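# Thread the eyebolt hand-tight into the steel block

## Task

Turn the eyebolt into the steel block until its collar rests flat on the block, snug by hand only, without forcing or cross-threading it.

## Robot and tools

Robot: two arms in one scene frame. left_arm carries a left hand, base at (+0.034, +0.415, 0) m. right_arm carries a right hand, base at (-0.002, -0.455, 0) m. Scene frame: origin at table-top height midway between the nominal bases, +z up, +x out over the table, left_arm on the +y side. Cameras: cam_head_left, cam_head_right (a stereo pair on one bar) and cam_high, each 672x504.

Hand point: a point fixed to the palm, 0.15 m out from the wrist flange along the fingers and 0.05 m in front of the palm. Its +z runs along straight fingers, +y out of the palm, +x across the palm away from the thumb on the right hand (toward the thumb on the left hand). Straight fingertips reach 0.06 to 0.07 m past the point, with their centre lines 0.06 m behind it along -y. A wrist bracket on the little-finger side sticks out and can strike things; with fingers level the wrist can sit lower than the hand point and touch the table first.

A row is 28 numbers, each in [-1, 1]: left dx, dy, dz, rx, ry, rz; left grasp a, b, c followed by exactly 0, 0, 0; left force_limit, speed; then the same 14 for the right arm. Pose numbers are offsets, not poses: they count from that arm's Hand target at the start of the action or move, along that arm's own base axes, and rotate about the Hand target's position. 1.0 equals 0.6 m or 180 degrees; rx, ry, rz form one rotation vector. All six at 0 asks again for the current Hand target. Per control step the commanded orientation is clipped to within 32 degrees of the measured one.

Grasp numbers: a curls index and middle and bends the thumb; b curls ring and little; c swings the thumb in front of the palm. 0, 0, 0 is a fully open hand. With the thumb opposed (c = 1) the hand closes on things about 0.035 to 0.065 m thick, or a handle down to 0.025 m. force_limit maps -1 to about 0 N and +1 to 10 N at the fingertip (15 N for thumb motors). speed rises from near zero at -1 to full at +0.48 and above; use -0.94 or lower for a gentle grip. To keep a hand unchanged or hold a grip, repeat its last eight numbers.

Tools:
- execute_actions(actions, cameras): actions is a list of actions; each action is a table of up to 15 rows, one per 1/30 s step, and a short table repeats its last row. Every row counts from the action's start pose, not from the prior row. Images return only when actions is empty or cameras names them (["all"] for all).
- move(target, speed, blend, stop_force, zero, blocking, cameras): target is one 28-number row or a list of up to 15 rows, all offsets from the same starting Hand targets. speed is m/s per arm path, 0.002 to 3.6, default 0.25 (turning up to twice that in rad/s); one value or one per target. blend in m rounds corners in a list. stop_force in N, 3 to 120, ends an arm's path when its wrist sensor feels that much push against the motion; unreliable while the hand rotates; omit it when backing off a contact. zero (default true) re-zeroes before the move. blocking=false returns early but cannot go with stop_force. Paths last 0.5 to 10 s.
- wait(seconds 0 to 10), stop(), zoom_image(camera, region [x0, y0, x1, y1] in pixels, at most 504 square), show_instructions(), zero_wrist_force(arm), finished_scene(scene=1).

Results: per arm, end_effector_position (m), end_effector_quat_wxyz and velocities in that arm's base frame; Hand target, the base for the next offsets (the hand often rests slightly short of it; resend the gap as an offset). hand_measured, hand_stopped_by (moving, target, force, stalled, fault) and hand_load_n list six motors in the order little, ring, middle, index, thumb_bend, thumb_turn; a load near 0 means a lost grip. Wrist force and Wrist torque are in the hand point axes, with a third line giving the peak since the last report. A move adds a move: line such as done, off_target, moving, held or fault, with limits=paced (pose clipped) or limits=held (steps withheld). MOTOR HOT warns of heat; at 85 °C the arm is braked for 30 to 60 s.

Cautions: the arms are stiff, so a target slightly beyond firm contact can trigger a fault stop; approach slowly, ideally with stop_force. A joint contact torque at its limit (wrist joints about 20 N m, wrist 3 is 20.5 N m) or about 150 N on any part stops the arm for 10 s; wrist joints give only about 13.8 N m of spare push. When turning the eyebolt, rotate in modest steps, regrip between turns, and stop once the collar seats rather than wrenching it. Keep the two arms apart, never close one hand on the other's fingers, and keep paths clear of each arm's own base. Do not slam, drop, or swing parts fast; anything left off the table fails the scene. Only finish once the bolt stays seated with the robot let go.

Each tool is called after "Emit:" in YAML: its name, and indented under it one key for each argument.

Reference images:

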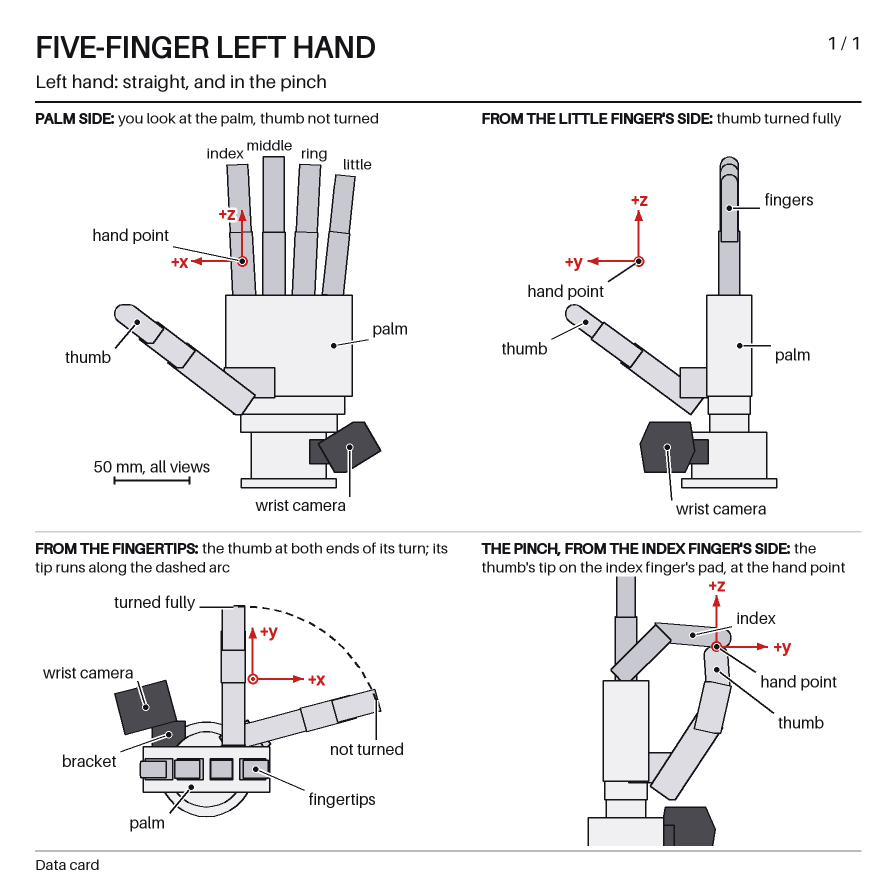

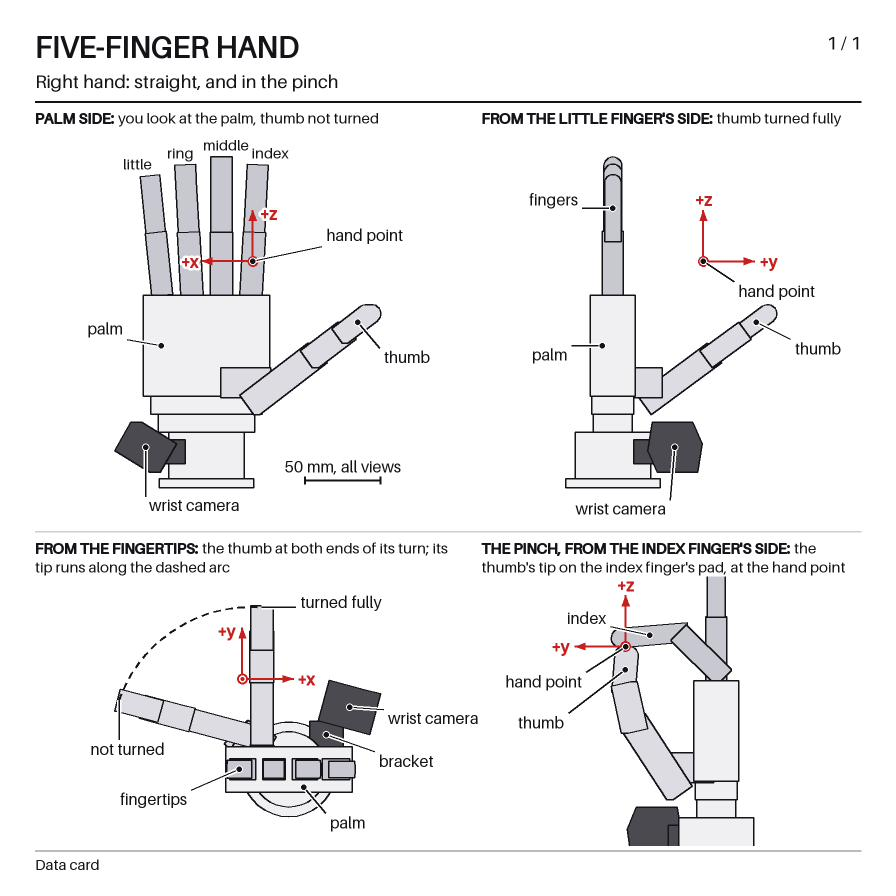

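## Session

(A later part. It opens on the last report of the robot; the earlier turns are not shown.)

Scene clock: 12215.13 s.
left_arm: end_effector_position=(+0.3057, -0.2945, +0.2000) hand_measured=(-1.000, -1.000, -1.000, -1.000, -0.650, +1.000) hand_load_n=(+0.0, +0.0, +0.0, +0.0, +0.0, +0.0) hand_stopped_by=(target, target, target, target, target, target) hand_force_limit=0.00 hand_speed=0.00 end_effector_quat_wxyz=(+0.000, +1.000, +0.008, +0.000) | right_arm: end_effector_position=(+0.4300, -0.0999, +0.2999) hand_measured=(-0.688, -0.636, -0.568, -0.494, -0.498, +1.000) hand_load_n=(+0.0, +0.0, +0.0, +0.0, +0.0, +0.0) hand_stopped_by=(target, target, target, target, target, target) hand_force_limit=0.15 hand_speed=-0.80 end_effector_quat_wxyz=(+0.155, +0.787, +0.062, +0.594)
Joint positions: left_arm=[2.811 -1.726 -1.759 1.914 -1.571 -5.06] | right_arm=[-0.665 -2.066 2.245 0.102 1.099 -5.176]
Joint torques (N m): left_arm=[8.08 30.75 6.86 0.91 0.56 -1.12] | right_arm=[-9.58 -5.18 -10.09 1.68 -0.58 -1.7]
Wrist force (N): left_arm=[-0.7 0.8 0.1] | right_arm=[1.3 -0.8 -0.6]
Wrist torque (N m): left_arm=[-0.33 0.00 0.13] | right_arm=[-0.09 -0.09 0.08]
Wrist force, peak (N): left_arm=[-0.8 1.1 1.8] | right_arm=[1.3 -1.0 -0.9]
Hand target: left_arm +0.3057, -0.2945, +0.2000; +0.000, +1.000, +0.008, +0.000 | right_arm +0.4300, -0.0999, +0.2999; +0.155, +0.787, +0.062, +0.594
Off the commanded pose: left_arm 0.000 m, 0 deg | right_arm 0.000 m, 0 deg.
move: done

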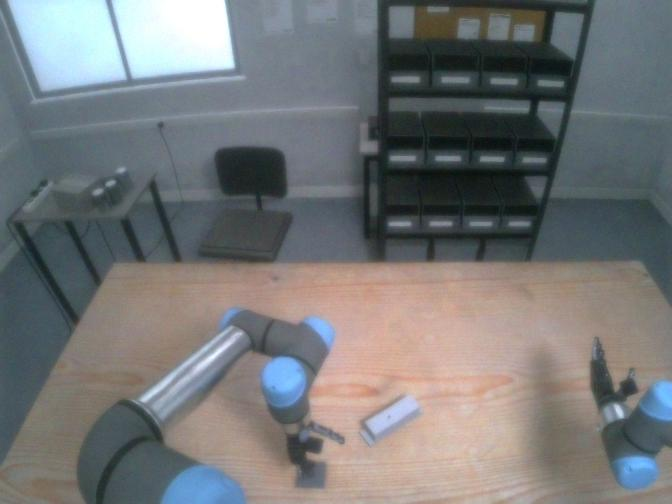

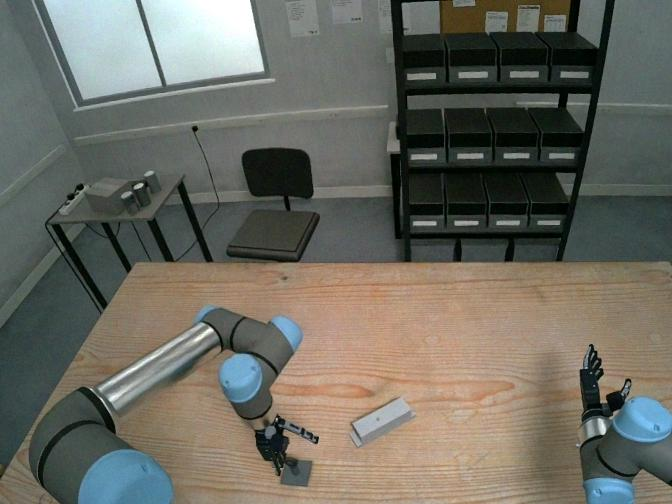

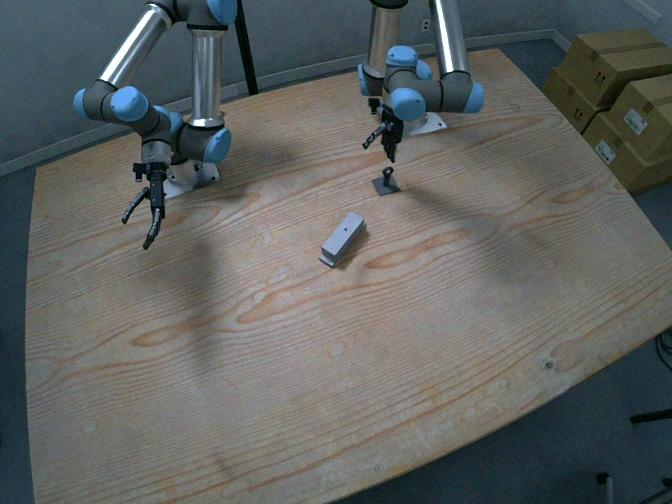

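Emit:
move:
  target: [0,-0.01,-0.0417,0,0,0,0,0,1,0,0,0,0.0,0,0,0,0,0,0,0,0.27,0.17,1,0,0,0,0.15,-0.8]
  speed: 0.1
  stop_force: 4
  cameras: ["all"]

Emit:
zoom_image:
  camera: "cam_high"
  region: [368, 135, 418, 195]

Emit:
zoom_image:
  camera: "cam_head_right"
  region: [255, 430, 315, 490]

Emit:
zoom_image:
  camera: "cam_head_left"
  region: [280, 430, 340, 490]

Scene clock: 12249.83 s.
left_arm: end_effector_position=(+0.3057, -0.3005, +0.1750) hand_measured=(-1.000, -1.000, -1.000, -1.000, -0.650, +1.000) hand_load_n=(+0.0, +0.0, +0.0, +0.0, +0.0, +0.0) hand_stopped_by=(target, target, target, target, target, target) hand_force_limit=0.00 hand_speed=0.00 end_effector_quat_wxyz=(+0.000, +1.000, +0.008, +0.000) | right_arm: end_effector_position=(+0.4300, -0.0999, +0.2999) hand_measured=(-0.688, -0.636, -0.568, -0.494, -0.498, +1.000) hand_load_n=(+0.0, +0.0, +0.0, +0.0, -0.5, +0.5) hand_stopped_by=(target, target, target, target, target, target) hand_force_limit=0.15 hand_speed=-0.80 end_effector_quat_wxyz=(+0.155, +0.787, +0.062, +0.594)
Joint positions: left_arm=[2.794 -1.758 -1.79 1.976 -1.571 -5.077] | right_arm=[-0.665 -2.066 2.245 0.102 1.099 -5.176]
Joint torques (N m): left_arm=[8.36 33.13 28.61 -3.82 -0.21 1.4] | right_arm=[-7.96 -5.18 -9.86 1.65 -0.41 -1.63]
Wrist force (N): left_arm=[-0.8 0.9 0.3] | right_arm=[1.1 -0.8 -0.8]
Wrist torque (N m): left_arm=[-0.35 0.00 0.13] | right_arm=[-0.08 -0.06 0.07]
Wrist force, peak (N): left_arm=[-1.2 1.1 0.2] | right_arm=[1.4 -1.0 -0.8]
Hand target: left_arm +0.3057, -0.3005, +0.1750; +0.000, +1.000, +0.008, +0.000 | right_arm +0.4300, -0.0999, +0.2999; +0.155, +0.787, +0.062, +0.594
Off the commanded pose: left_arm 0.000 m, 0 deg | right_arm 0.000 m, 0 deg.
move: done

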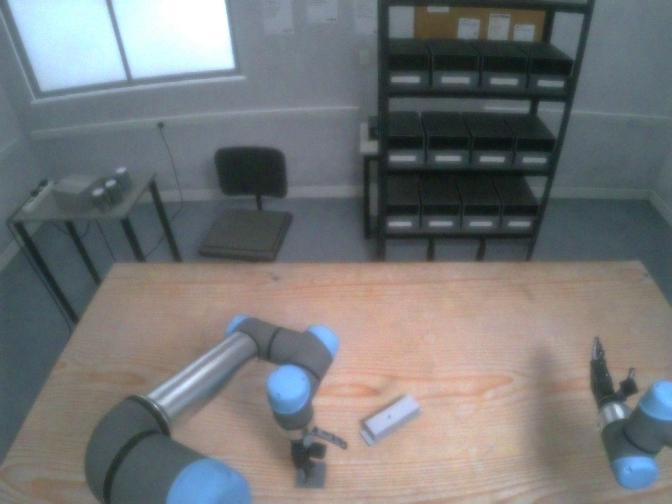

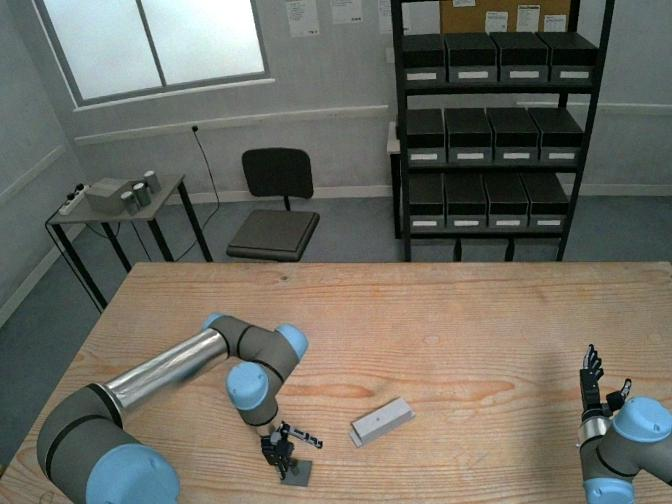

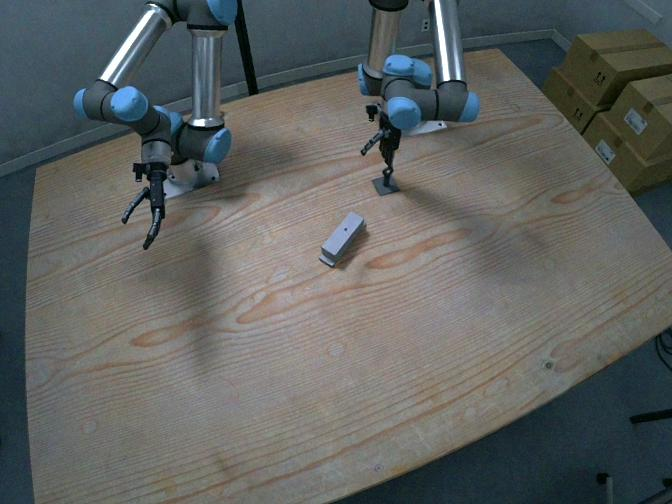

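Scaled by 8.400 from the camera's 672x504 image, which has a finer 960x720 frame.

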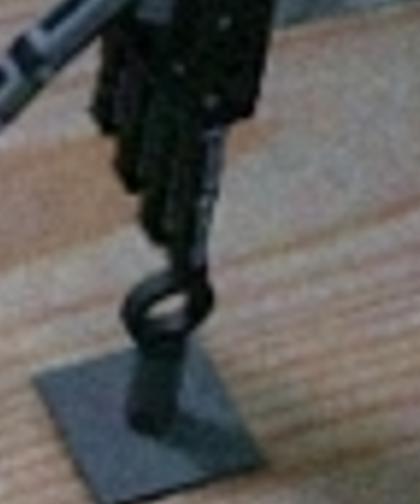

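Scaled by 8.400 from the camera's 672x504 image, which has a finer 960x720 frame.

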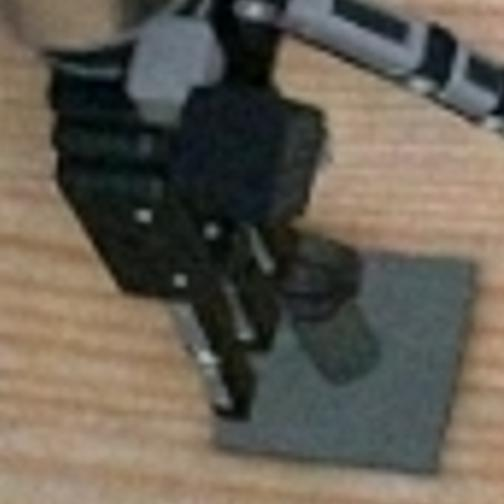

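Scaled by 8.400 from the camera's 672x504 image, which has a finer 960x720 frame.

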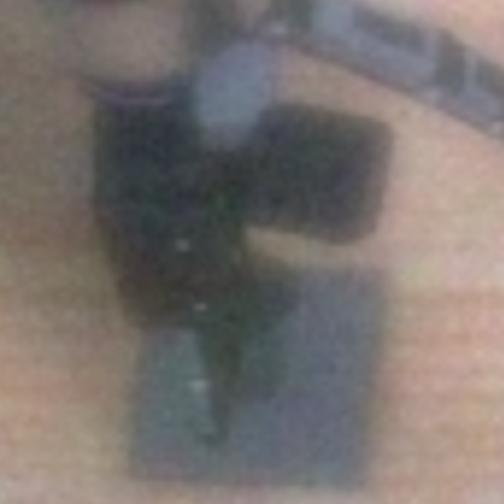

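Emit:
move:
  target: [0,0,0,0,0,0,-0.125,1,1,0,0,0,0.0,0,0,0,0,0,0,0,0.27,0.17,1,0,0,0,0.15,-0.8]
  speed: 0.1
  cameras: ["all"]

Emit:
zoom_image:
  camera: "cam_high"
  region: [368, 135, 418, 195]

Emit:
zoom_image:
  camera: "cam_head_right"
  region: [255, 430, 315, 490]

Emit:
zoom_image:
  camera: "cam_head_left"
  region: [280, 430, 340, 490]

Scene clock: 12307.60 s.
left_arm: end_effector_position=(+0.3057, -0.3005, +0.1750) hand_measured=(+1.000, +0.882, -1.000, -1.000, -1.000, +1.000) hand_load_n=(+0.0, +0.0, +0.0, +0.5, +0.0, +0.0) hand_stopped_by=(target, target, target, target, target, target) hand_force_limit=0.00 hand_speed=0.00 end_effector_quat_wxyz=(+0.000, +1.000, +0.008, +0.000) | right_arm: end_effector_position=(+0.4300, -0.0999, +0.2999) hand_measured=(-0.688, -0.636, -0.568, -0.494, -0.498, +1.000) hand_load_n=(+0.0, +0.0, +0.0, +0.0, +0.0, +0.5) hand_stopped_by=(target, target, target, target, target, target) hand_force_limit=0.15 hand_speed=-0.80 end_effector_quat_wxyz=(+0.155, +0.787, +0.062, +0.594)
Joint positions: left_arm=[2.794 -1.758 -1.79 1.976 -1.571 -5.077] | right_arm=[-0.665 -2.066 2.245 0.102 1.099 -5.176]
Joint torques (N m): left_arm=[8.97 32.8 24.35 0.57 1.21 1.21] | right_arm=[-7.47 -5.7 -9.94 1.5 -0.35 -1.55]
Wrist force (N): left_arm=[-0.8 1.0 0.3] | right_arm=[1.1 -0.5 -0.9]
Wrist torque (N m): left_arm=[-0.33 0.00 0.13] | right_arm=[-0.03 -0.05 0.08]
Wrist force, peak (N): left_arm=[-1.1 1.1 0.3] | right_arm=[1.4 -0.7 -0.9]
Hand target: left_arm +0.3057, -0.3005, +0.1750; +0.000, +1.000, +0.008, +0.000 | right_arm +0.4300, -0.0999, +0.2999; +0.155, +0.787, +0.062, +0.594
Off the commanded pose: left_arm 0.000 m, 0 deg | right_arm 0.000 m, 0 deg.
move: done

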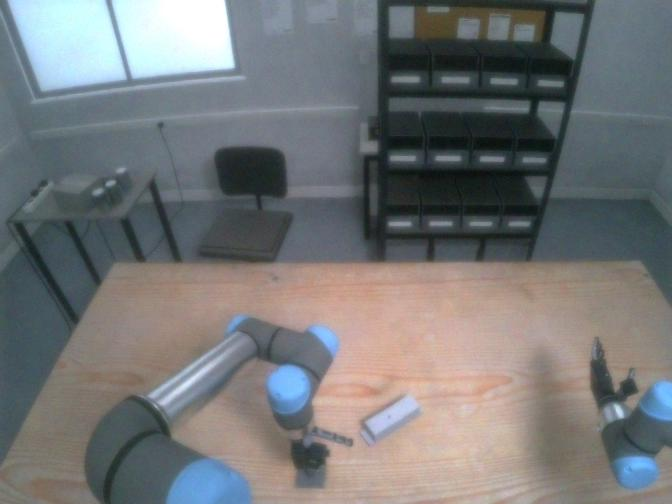

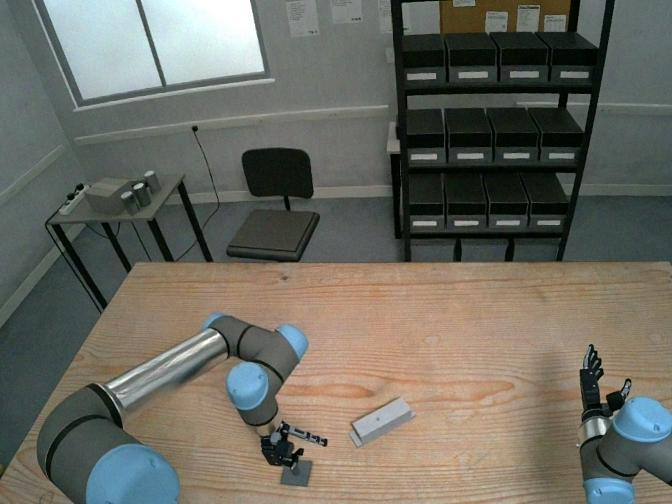

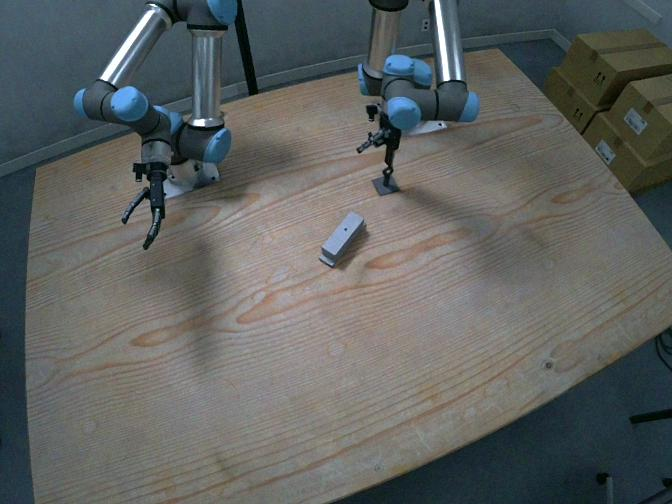

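Scaled by 8.400 from the camera's 672x504 image, which has a finer 960x720 frame.

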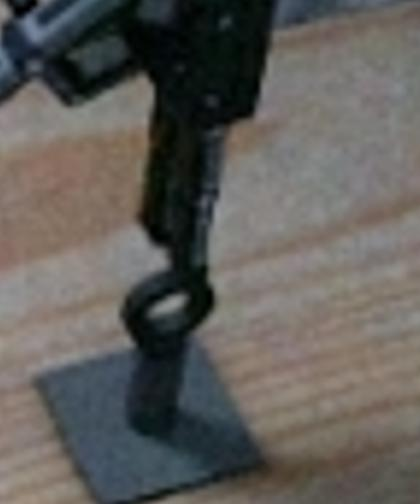

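Scaled by 8.400 from the camera's 672x504 image, which has a finer 960x720 frame.

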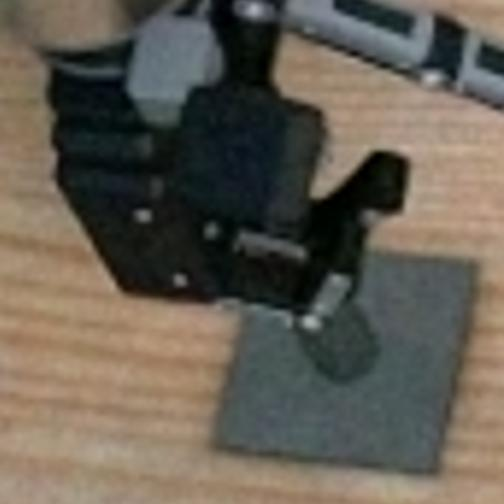

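Scaled by 8.400 from the camera's 672x504 image, which has a finer 960x720 frame.

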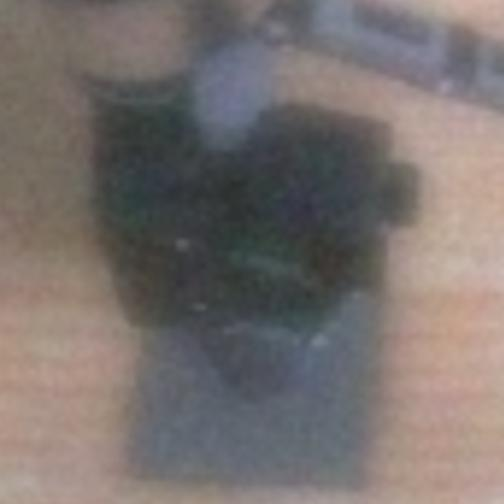

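Emit:
zoom_image:
  camera: "cam_high"
  region: [376, 145, 406, 175]

Scaled by 16.800 from the camera's 672x504 image, which has a finer 960x720 frame.

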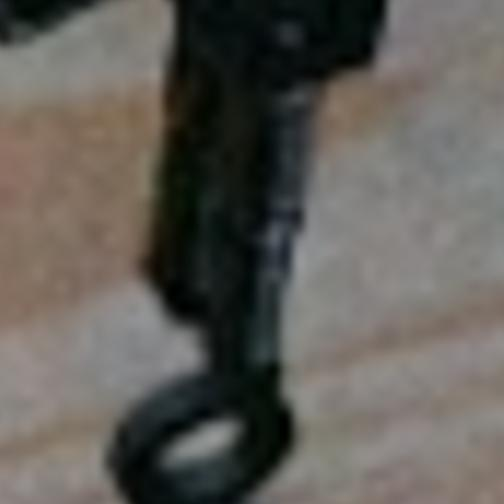

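Emit:
zero_wrist_force:
  arm: "left_arm"

Emit:
move:
  target: [0.0058,-0.0067,0,0,0,0,-0.125,1,1,0,0,0,0.0,0,0,0,0,0,0,0,0.27,0.17,1,0,0,0,0.15,-0.8]
  speed: 0.05

Emit:
move:
  target: [0,0,-0.05,0,0,0,-0.125,1,1,0,0,0,0.0,0,0,0,0,0,0,0,0.27,0.17,1,0,0,0,0.15,-0.8]
  speed: 0.01
  stop_force: 3
  cameras: ["all"]

Emit:
zoom_image:
  camera: "cam_high"
  region: [371, 145, 411, 185]

Wrist force sensor zeroed.

Scene clock: 12360.53 s.
left_arm: end_effector_position=(+0.3093, -0.3046, +0.1750) hand_measured=(+1.000, +0.882, -1.000, -1.000, -1.000, +1.000) hand_load_n=(+0.0, +0.0, +0.0, +0.0, +0.0, +0.0) hand_stopped_by=(target, target, target, target, target, target) hand_force_limit=0.00 hand_speed=0.00 end_effector_quat_wxyz=(+0.000, +1.000, +0.008, +0.000) | right_arm: end_effector_position=(+0.4300, -0.0999, +0.2999) hand_measured=(-0.688, -0.636, -0.568, -0.494, -0.498, +1.000) hand_load_n=(+0.0, +0.0, +0.0, +0.0, +0.0, +0.0) hand_stopped_by=(target, target, target, target, target, target) hand_force_limit=0.15 hand_speed=-0.80 end_effector_quat_wxyz=(+0.155, +0.787, +0.062, +0.594)
Joint positions: left_arm=[2.786 -1.771 -1.774 1.973 -1.571 -5.084] | right_arm=[-0.665 -2.066 2.245 0.102 1.099 -5.176]
Joint torques (N m): left_arm=[2.15 32.26 8.31 -4.36 0.94 -0.31] | right_arm=[-6.99 -4.68 -11.02 1.48 -0.16 -1.61]
Wrist force (N, zeroed by zero_wrist_force on left_arm): left_arm=[0.1 -0.2 -0.2] | right_arm=[1.3 -0.6 -0.8]
Wrist torque (N m, zeroed by zero_wrist_force on left_arm): left_arm=[-0.03 -0.01 0.01] | right_arm=[-0.05 -0.08 0.08]
Wrist force, peak (N, zeroed by zero_wrist_force on left_arm): left_arm=[-0.2 -0.4 0.0] | right_arm=[1.4 -0.9 -0.8]
Hand target: left_arm +0.3092, -0.3045, +0.1750; +0.000, +1.000, +0.008, +0.000 | right_arm +0.4300, -0.0999, +0.2999; +0.155, +0.787, +0.062, +0.594
Off the commanded pose: left_arm 0.000 m, 0 deg | right_arm 0.000 m, 0 deg.
move: done

Scene clock: 12362.80 s.
left_arm: end_effector_position=(+0.3092, -0.3045, +0.1625) hand_measured=(+1.000, +0.882, -1.000, -1.000, -1.000, +1.000) hand_load_n=(+0.0, +0.0, +0.0, +0.0, +0.0, +0.0) hand_stopped_by=(target, target, target, target, target, target) hand_force_limit=0.00 hand_speed=0.00 end_effector_quat_wxyz=(+0.000, +1.000, +0.008, +0.000) | right_arm: end_effector_position=(+0.4300, -0.0999, +0.2999) hand_measured=(-0.688, -0.636, -0.568, -0.494, -0.498, +1.000) hand_load_n=(+0.0, +0.0, +0.0, +0.0, +0.0, +0.5) hand_stopped_by=(target, target, target, target, target, target) hand_force_limit=0.15 hand_speed=-0.80 end_effector_quat_wxyz=(+0.155, +0.787, +0.062, +0.594)
Joint positions: left_arm=[2.787 -1.783 -1.794 2.005 -1.571 -5.084] | right_arm=[-0.665 -2.066 2.245 0.102 1.099 -5.176]
Joint torques (N m): left_arm=[8.55 32.41 27.37 -5.01 -1.08 1.18] | right_arm=[-7.13 -5.37 -10.37 1.56 -0.37 -1.63]
Wrist force (N, zeroed by zero_wrist_force on left_arm): left_arm=[0.4 0.2 -4.6] | right_arm=[1.2 -0.7 -0.6]
Wrist torque (N m, zeroed by zero_wrist_force on left_arm): left_arm=[0.26 -0.02 0.02] | right_arm=[-0.09 -0.07 0.08]
Wrist force, peak (N, zeroed by zero_wrist_force on left_arm): left_arm=[-0.1 0.4 -8.8] | right_arm=[1.5 -0.8 -0.7]
Hand target: left_arm +0.3092, -0.3045, +0.1625; +0.000, +1.000, +0.008, +0.000 (not the last commanded pose) | right_arm +0.4300, -0.0999, +0.2999; +0.155, +0.787, +0.062, +0.594
Off the commanded pose: left_arm 0.017 m, 0 deg | right_arm 0.000 m, 0 deg.
move: contact (left_arm)

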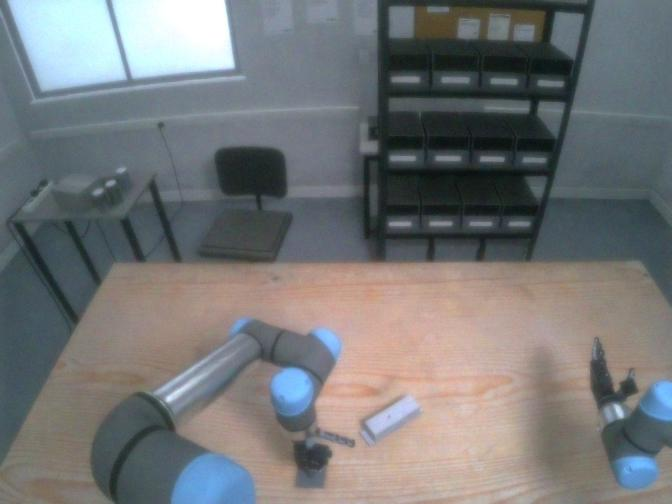

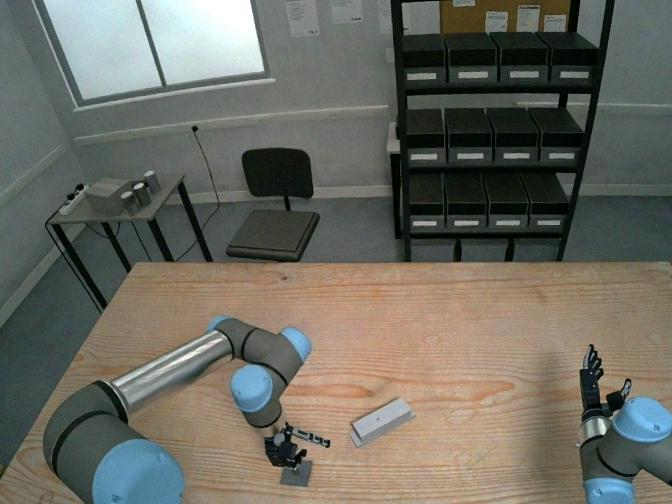

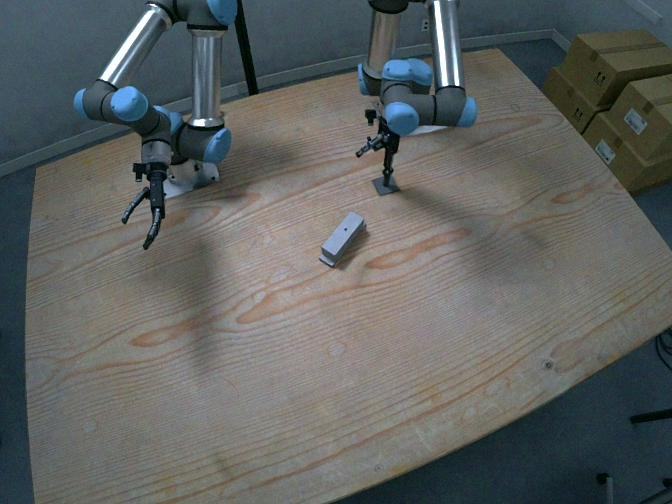

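Scaled by 12.600 from the camera's 672x504 image, which has a finer 960x720 frame.

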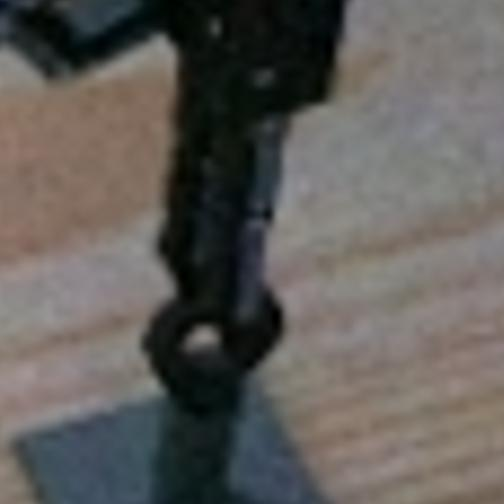

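Emit:
zoom_image:
  camera: "cam_head_right"
  region: [265, 440, 315, 490]

Emit:
zoom_image:
  camera: "cam_high"
  region: [376, 155, 402, 181]

Scaled by 10.080 from the camera's 672x504 image, which has a finer 960x720 frame.

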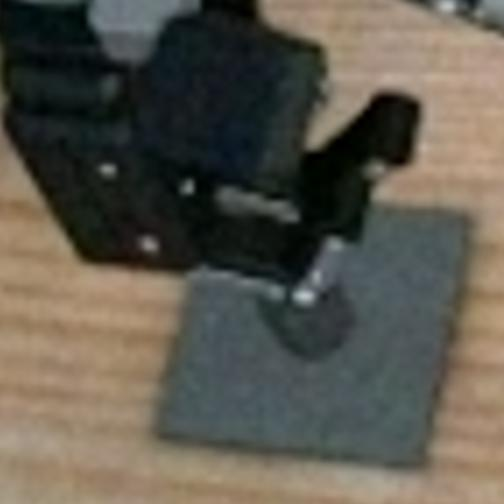

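Scaled by 19.385 from the camera's 672x504 image, which has a finer 960x720 frame.

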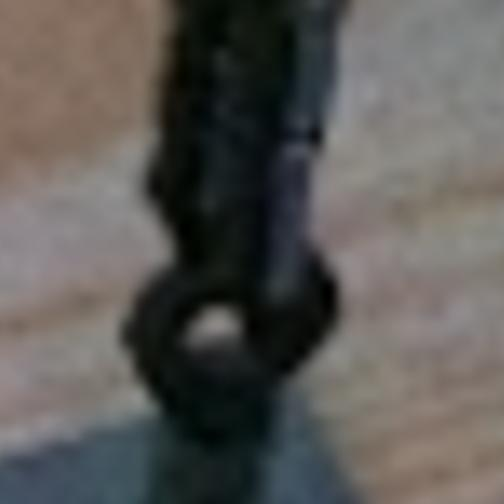

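Emit:
move:
  target: [0,0,-0.04,0,0,0,-0.125,1,1,0,0,0,0.0,0,0,0,0,0,0,0,0.27,0.17,1,0,0,0,0.15,-0.8]
  speed: 0.005
  stop_force: 5

Scene clock: 12395.23 s.
left_arm: end_effector_position=(+0.3093, -0.3045, +0.1621) hand_measured=(+1.000, +0.882, -1.000, -1.000, -1.000, +1.000) hand_load_n=(+0.0, +0.0, -0.5, +0.0, +0.0, +0.0) hand_stopped_by=(target, target, target, target, target, target) hand_force_limit=0.00 hand_speed=0.00 end_effector_quat_wxyz=(+0.000, +1.000, +0.008, +0.000) | right_arm: end_effector_position=(+0.4300, -0.0999, +0.2999) hand_measured=(-0.688, -0.636, -0.568, -0.494, -0.498, +1.000) hand_load_n=(+0.0, +0.0, +0.0, +0.0, +0.0, +0.5) hand_stopped_by=(target, target, target, target, target, target) hand_force_limit=0.15 hand_speed=-0.80 end_effector_quat_wxyz=(+0.155, +0.787, +0.062, +0.594)
Joint positions: left_arm=[2.787 -1.783 -1.795 2.007 -1.571 -5.084] | right_arm=[-0.665 -2.066 2.245 0.102 1.099 -5.176]
Joint torques (N m): left_arm=[8.41 30.29 25.39 -3.86 -1.27 1.31] | right_arm=[-6.36 -5.63 -10.38 1.37 -0.3 -1.57]
Wrist force (N, zeroed by zero_wrist_force on left_arm): left_arm=[-0.4 0.5 -11.1] | right_arm=[1.1 -0.7 -0.6]
Wrist torque (N m, zeroed by zero_wrist_force on left_arm): left_arm=[0.68 -0.17 -0.04] | right_arm=[-0.08 -0.06 0.07]
Wrist force, peak (N, zeroed by zero_wrist_force on left_arm): left_arm=[-1.0 0.3 -13.7] | right_arm=[1.3 -0.9 -0.8]
Hand target: left_arm +0.3093, -0.3045, +0.1621; +0.000, +1.000, +0.008, +0.000 (not the last commanded pose) | right_arm +0.4300, -0.0999, +0.2999; +0.155, +0.787, +0.062, +0.594
Off the commanded pose: left_arm 0.024 m, 0 deg | right_arm 0.000 m, 0 deg.
move: contact (left_arm)

Emit:
move:
  target:
    - [0,0,0.0067,0,0,0,-0.125,1,1,0,0,0,0.0,0,0,0,0,0,0,0,0.27,0.17,1,0,0,0,0.15,-0.8]
    - [-0.0082,0,0.0067,0,0,0,-0.125,1,1,0,0,0,0.0,0,0,0,0,0,0,0,0.27,0.17,1,0,0,0,0.15,-0.8]
  speed: 0.03

Emit:
zero_wrist_force:
  arm: "left_arm"

Emit:
move:
  target: [0,0,-0.06,0,0,0,-0.125,1,1,0,0,0,0.0,0,0,0,0,0,0,0,0.27,0.17,1,0,0,0,0.15,-0.8]
  speed: 0.006
  stop_force: 3
  cameras: ["cam_high", "cam_head_right"]

Scene clock: 12421.23 s.
left_arm: end_effector_position=(+0.3042, -0.3045, +0.1661) hand_measured=(+1.000, +0.882, -1.000, -1.000, -1.000, +1.000) hand_load_n=(+0.0, +0.0, +0.0, +0.0, +0.0, +0.0) hand_stopped_by=(target, target, target, target, target, target) hand_force_limit=0.00 hand_speed=0.00 end_effector_quat_wxyz=(+0.000, +1.000, +0.008, +0.000) | right_arm: end_effector_position=(+0.4300, -0.0999, +0.2999) hand_measured=(-0.688, -0.636, -0.568, -0.494, -0.498, +1.000) hand_load_n=(+0.0, +0.0, +0.0, +0.0, +0.0, +0.0) hand_stopped_by=(target, target, target, target, target, target) hand_force_limit=0.15 hand_speed=-0.80 end_effector_quat_wxyz=(+0.155, +0.787, +0.062, +0.594)
Joint positions: left_arm=[2.781 -1.77 -1.8 1.999 -1.571 -5.089] | right_arm=[-0.665 -2.066 2.245 0.102 1.099 -5.176]
Joint torques (N m): left_arm=[8.56 13.21 30.39 -0.55 -1.2 0.89] | right_arm=[-5.95 -5.33 -9.99 1.2 -0.27 -1.58]
Wrist force (N, zeroed by zero_wrist_force on left_arm): left_arm=[-0.2 -0.1 0.1] | right_arm=[1.1 -0.8 -0.9]
Wrist torque (N m, zeroed by zero_wrist_force on left_arm): left_arm=[-0.03 0.03 -0.01] | right_arm=[-0.08 -0.06 0.07]
Wrist force, peak (N, zeroed by zero_wrist_force on left_arm): left_arm=[-0.2 0.3 -11.5] | right_arm=[1.3 -1.0 -0.8]
Hand target: left_arm +0.3043, -0.3045, +0.1661; +0.000, +1.000, +0.008, +0.000 | right_arm +0.4300, -0.0999, +0.2999; +0.155, +0.787, +0.062, +0.594
Off the commanded pose: left_arm 0.000 m, 0 deg | right_arm 0.000 m, 0 deg.
move: done

Wrist force sensor zeroed.

Scene clock: 12427.87 s.
left_arm: end_effector_position=(+0.3043, -0.3045, +0.1300) hand_measured=(+1.000, +0.882, -1.000, -1.000, -1.000, +1.000) hand_load_n=(+0.0, +0.0, +0.0, +0.0, +0.0, +0.0) hand_stopped_by=(target, target, target, target, target, target) hand_force_limit=0.00 hand_speed=0.00 end_effector_quat_wxyz=(+0.000, +1.000, +0.008, +0.000) | right_arm: end_effector_position=(+0.4300, -0.0999, +0.2999) hand_measured=(-0.688, -0.636, -0.568, -0.494, -0.498, +1.000) hand_load_n=(+0.0, +0.0, +0.0, +0.0, +0.0, +0.5) hand_stopped_by=(target, target, target, target, target, target) hand_force_limit=0.15 hand_speed=-0.80 end_effector_quat_wxyz=(+0.155, +0.787, +0.062, +0.594)
Joint positions: left_arm=[2.782 -1.81 -1.852 2.091 -1.571 -5.089] | right_arm=[-0.665 -2.066 2.245 0.102 1.099 -5.176]
Joint torques (N m): left_arm=[9.57 29.93 20.84 -5.1 -1.04 1.34] | right_arm=[-5.03 -5.3 -10.67 1.27 -0.03 -1.7]
Wrist force (N, zeroed by zero_wrist_force on left_arm): left_arm=[0.4 -0.1 -0.1] | right_arm=[1.2 -0.7 -0.7]
Wrist torque (N m, zeroed by zero_wrist_force on left_arm): left_arm=[-0.01 0.00 0.03] | right_arm=[-0.07 -0.08 0.08]
Wrist force, peak (N, zeroed by zero_wrist_force on left_arm): left_arm=[0.7 -0.1 -0.2] | right_arm=[1.3 -1.0 -0.8]
Hand target: left_arm +0.3043, -0.3045, +0.1301; +0.000, +1.000, +0.008, +0.000 | right_arm +0.4300, -0.0999, +0.2999; +0.155, +0.787, +0.062, +0.594
Off the commanded pose: left_arm 0.000 m, 0 deg | right_arm 0.000 m, 0 deg.
move: done
Images, in order (width x height): cam_head_right 672x504, cam_high 672x504.

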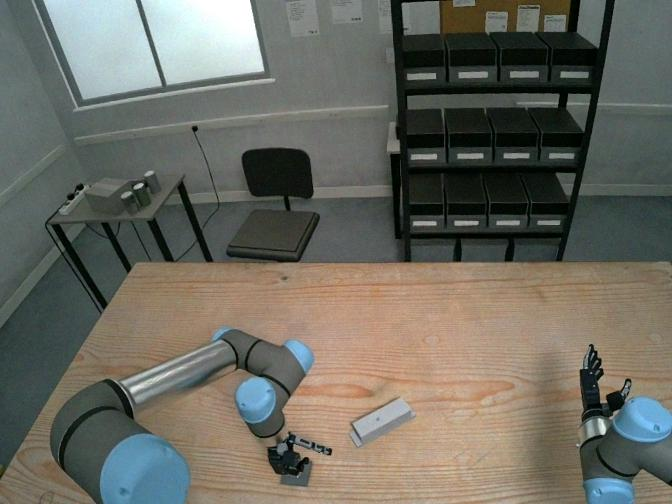

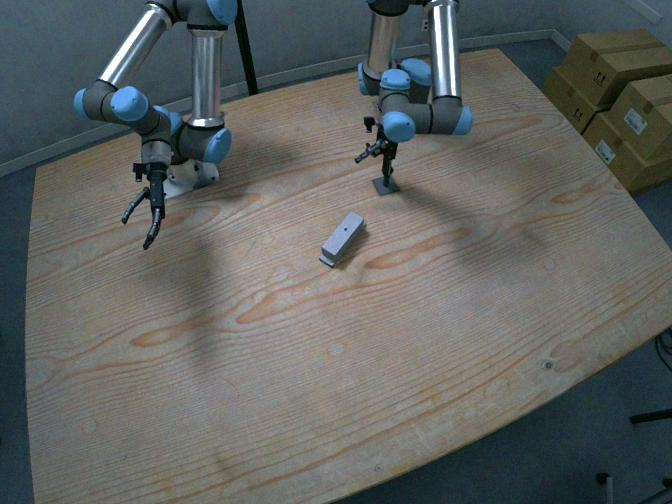

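Emit:
zoom_image:
  camera: "cam_high"
  region: [371, 150, 411, 190]

Emit:
move:
  target: [0,0,-0.05,0,0,0,-0.125,1,1,0,0,0,0.0,0,0,0,0,0,0,0,0.27,0.17,1,0,0,0,0.15,-0.8]
  speed: 0.005
  stop_force: 3
  cameras: ["cam_high", "cam_head_right"]

Emit:
zoom_image:
  camera: "cam_high"
  region: [371, 150, 411, 190]

Scaled by 12.600 from the camera's 672x504 image, which has a finer 960x720 frame.

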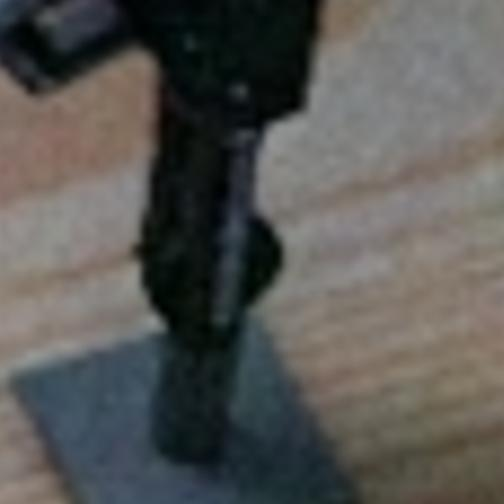

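Scene clock: 12441.13 s.
left_arm: end_effector_position=(+0.3044, -0.3045, +0.1286) hand_measured=(+1.000, +0.882, -1.000, -1.000, -1.000, +1.000) hand_load_n=(+0.0, +0.0, -1.0, +0.0, +0.0, +0.0) hand_stopped_by=(target, target, target, target, target, target) hand_force_limit=0.00 hand_speed=0.00 end_effector_quat_wxyz=(+0.000, +1.000, +0.008, +0.000) | right_arm: end_effector_position=(+0.4300, -0.0999, +0.2999) hand_measured=(-0.688, -0.636, -0.568, -0.494, -0.498, +1.000) hand_load_n=(+0.5, +0.0, +0.0, +0.0, +0.0, +0.5) hand_stopped_by=(target, target, target, target, target, target) hand_force_limit=0.15 hand_speed=-0.80 end_effector_quat_wxyz=(+0.155, +0.787, +0.062, +0.594)
Joint positions: left_arm=[2.782 -1.812 -1.854 2.095 -1.571 -5.089] | right_arm=[-0.665 -2.066 2.245 0.102 1.099 -5.176]
Joint torques (N m): left_arm=[8.95 33.13 26.1 -4.92 -0.95 1.25] | right_arm=[-4.12 -4.95 -9.98 1.33 -0.14 -1.6]
Wrist force (N, zeroed by zero_wrist_force on left_arm): left_arm=[0.8 1.0 -3.9] | right_arm=[1.3 -0.9 -0.7]
Wrist torque (N m, zeroed by zero_wrist_force on left_arm): left_arm=[0.20 0.02 0.02] | right_arm=[-0.10 -0.08 0.08]
Wrist force, peak (N, zeroed by zero_wrist_force on left_arm): left_arm=[0.9 1.3 -5.1] | right_arm=[1.4 -0.8 -0.8]
Hand target: left_arm +0.3044, -0.3046, +0.1286; +0.000, +1.000, +0.008, +0.000 (not the last commanded pose) | right_arm +0.4300, -0.0999, +0.2999; +0.155, +0.787, +0.062, +0.594
Off the commanded pose: left_arm 0.029 m, 0 deg | right_arm 0.000 m, 0 deg.
move: contact (left_arm)
Images, in order (width x height): cam_head_right 672x504, cam_high 672x504.

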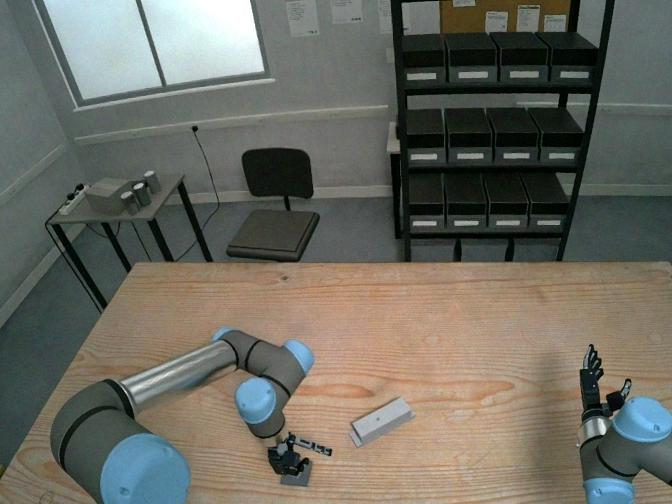

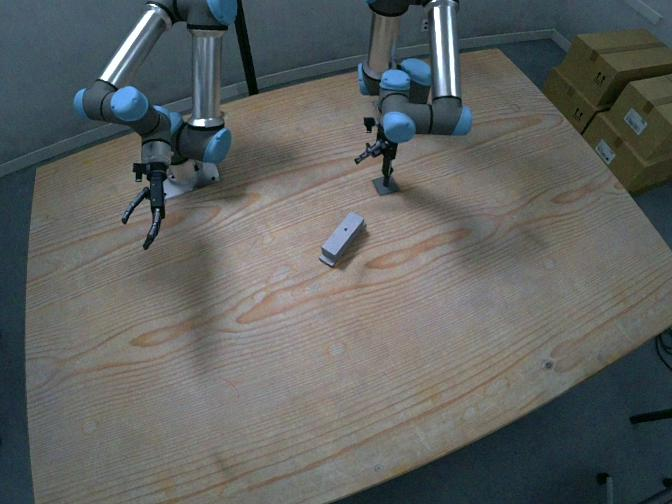

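Scaled by 12.600 from the camera's 672x504 image, which has a finer 960x720 frame.

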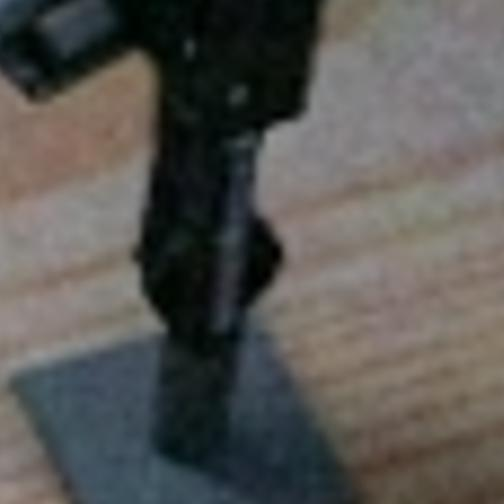

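Emit:
move:
  target: [0,0,0.03,0,0,0,-0.125,1,1,0,0,0,0.0,0,0,0,0,0,0,0,0.27,0.17,1,0,0,0,0.15,-0.8]
  speed: 0.02
  cameras: ["cam_high", "cam_head_right"]

Emit:
zoom_image:
  camera: "cam_high"
  region: [371, 145, 411, 185]

Scene clock: 12462.13 s.
left_arm: end_effector_position=(+0.3044, -0.3046, +0.1468) hand_measured=(+1.000, +0.882, -1.000, -1.000, -1.000, +1.000) hand_load_n=(+0.0, +0.0, +0.0, +0.0, +0.0, +0.0) hand_stopped_by=(target, target, target, target, target, target) hand_force_limit=0.00 hand_speed=0.00 end_effector_quat_wxyz=(+0.000, +1.000, +0.008, +0.000) | right_arm: end_effector_position=(+0.4300, -0.0999, +0.2999) hand_measured=(-0.688, -0.636, -0.568, -0.494, -0.498, +1.000) hand_load_n=(+0.0, +0.0, +0.0, +0.0, +0.0, +0.5) hand_stopped_by=(target, target, target, target, target, target) hand_force_limit=0.15 hand_speed=-0.80 end_effector_quat_wxyz=(+0.155, +0.787, +0.062, +0.594)
Joint positions: left_arm=[2.782 -1.791 -1.828 2.048 -1.571 -5.089] | right_arm=[-0.665 -2.066 2.245 0.102 1.099 -5.176]
Joint torques (N m): left_arm=[8.75 14.48 8.63 0.3 -0.55 1.19] | right_arm=[-3.63 -5.33 -10.82 1.16 -0.02 -1.56]
Wrist force (N, zeroed by zero_wrist_force on left_arm): left_arm=[0.3 0.0 0.0] | right_arm=[1.1 -0.8 -0.6]
Wrist torque (N m, zeroed by zero_wrist_force on left_arm): left_arm=[0.00 0.00 0.01] | right_arm=[-0.10 -0.07 0.07]
Wrist force, peak (N, zeroed by zero_wrist_force on left_arm): left_arm=[1.2 1.1 -4.3] | right_arm=[1.5 -0.6 -0.9]
Hand target: left_arm +0.3044, -0.3046, +0.1466; +0.000, +1.000, +0.008, +0.000 | right_arm +0.4300, -0.0999, +0.2999; +0.155, +0.787, +0.062, +0.594
Off the commanded pose: left_arm 0.000 m, 0 deg | right_arm 0.000 m, 0 deg.
move: done
Images, in order (width x height): cam_head_right 672x504, cam_high 672x504.

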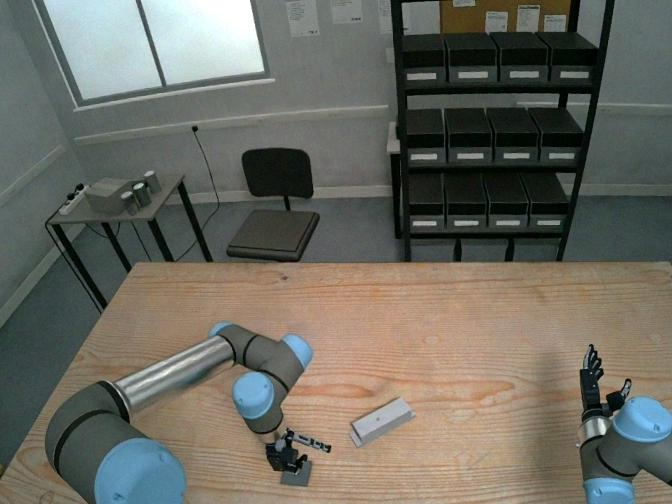

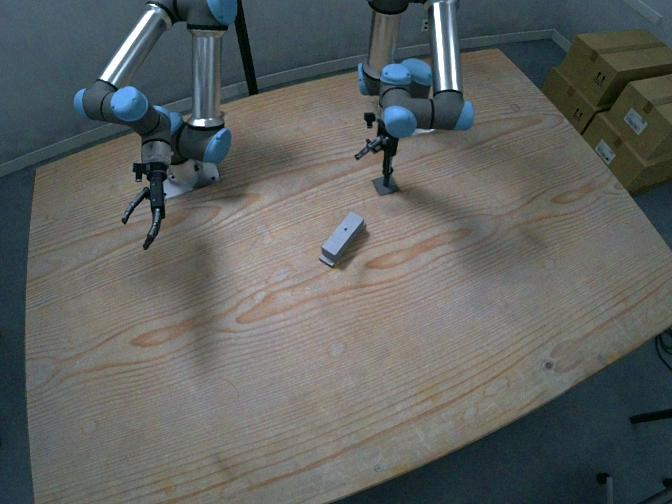

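Scaled by 12.600 from the camera's 672x504 image, which has a finer 960x720 frame.

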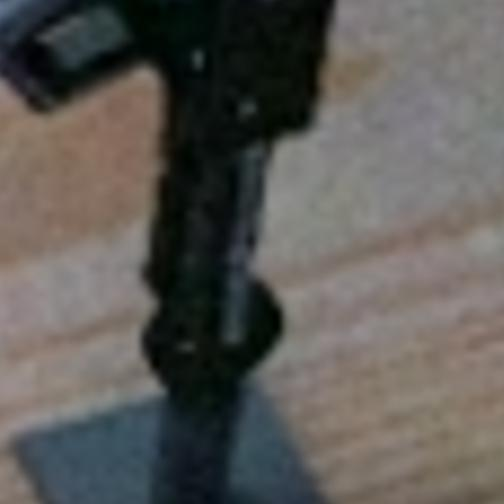

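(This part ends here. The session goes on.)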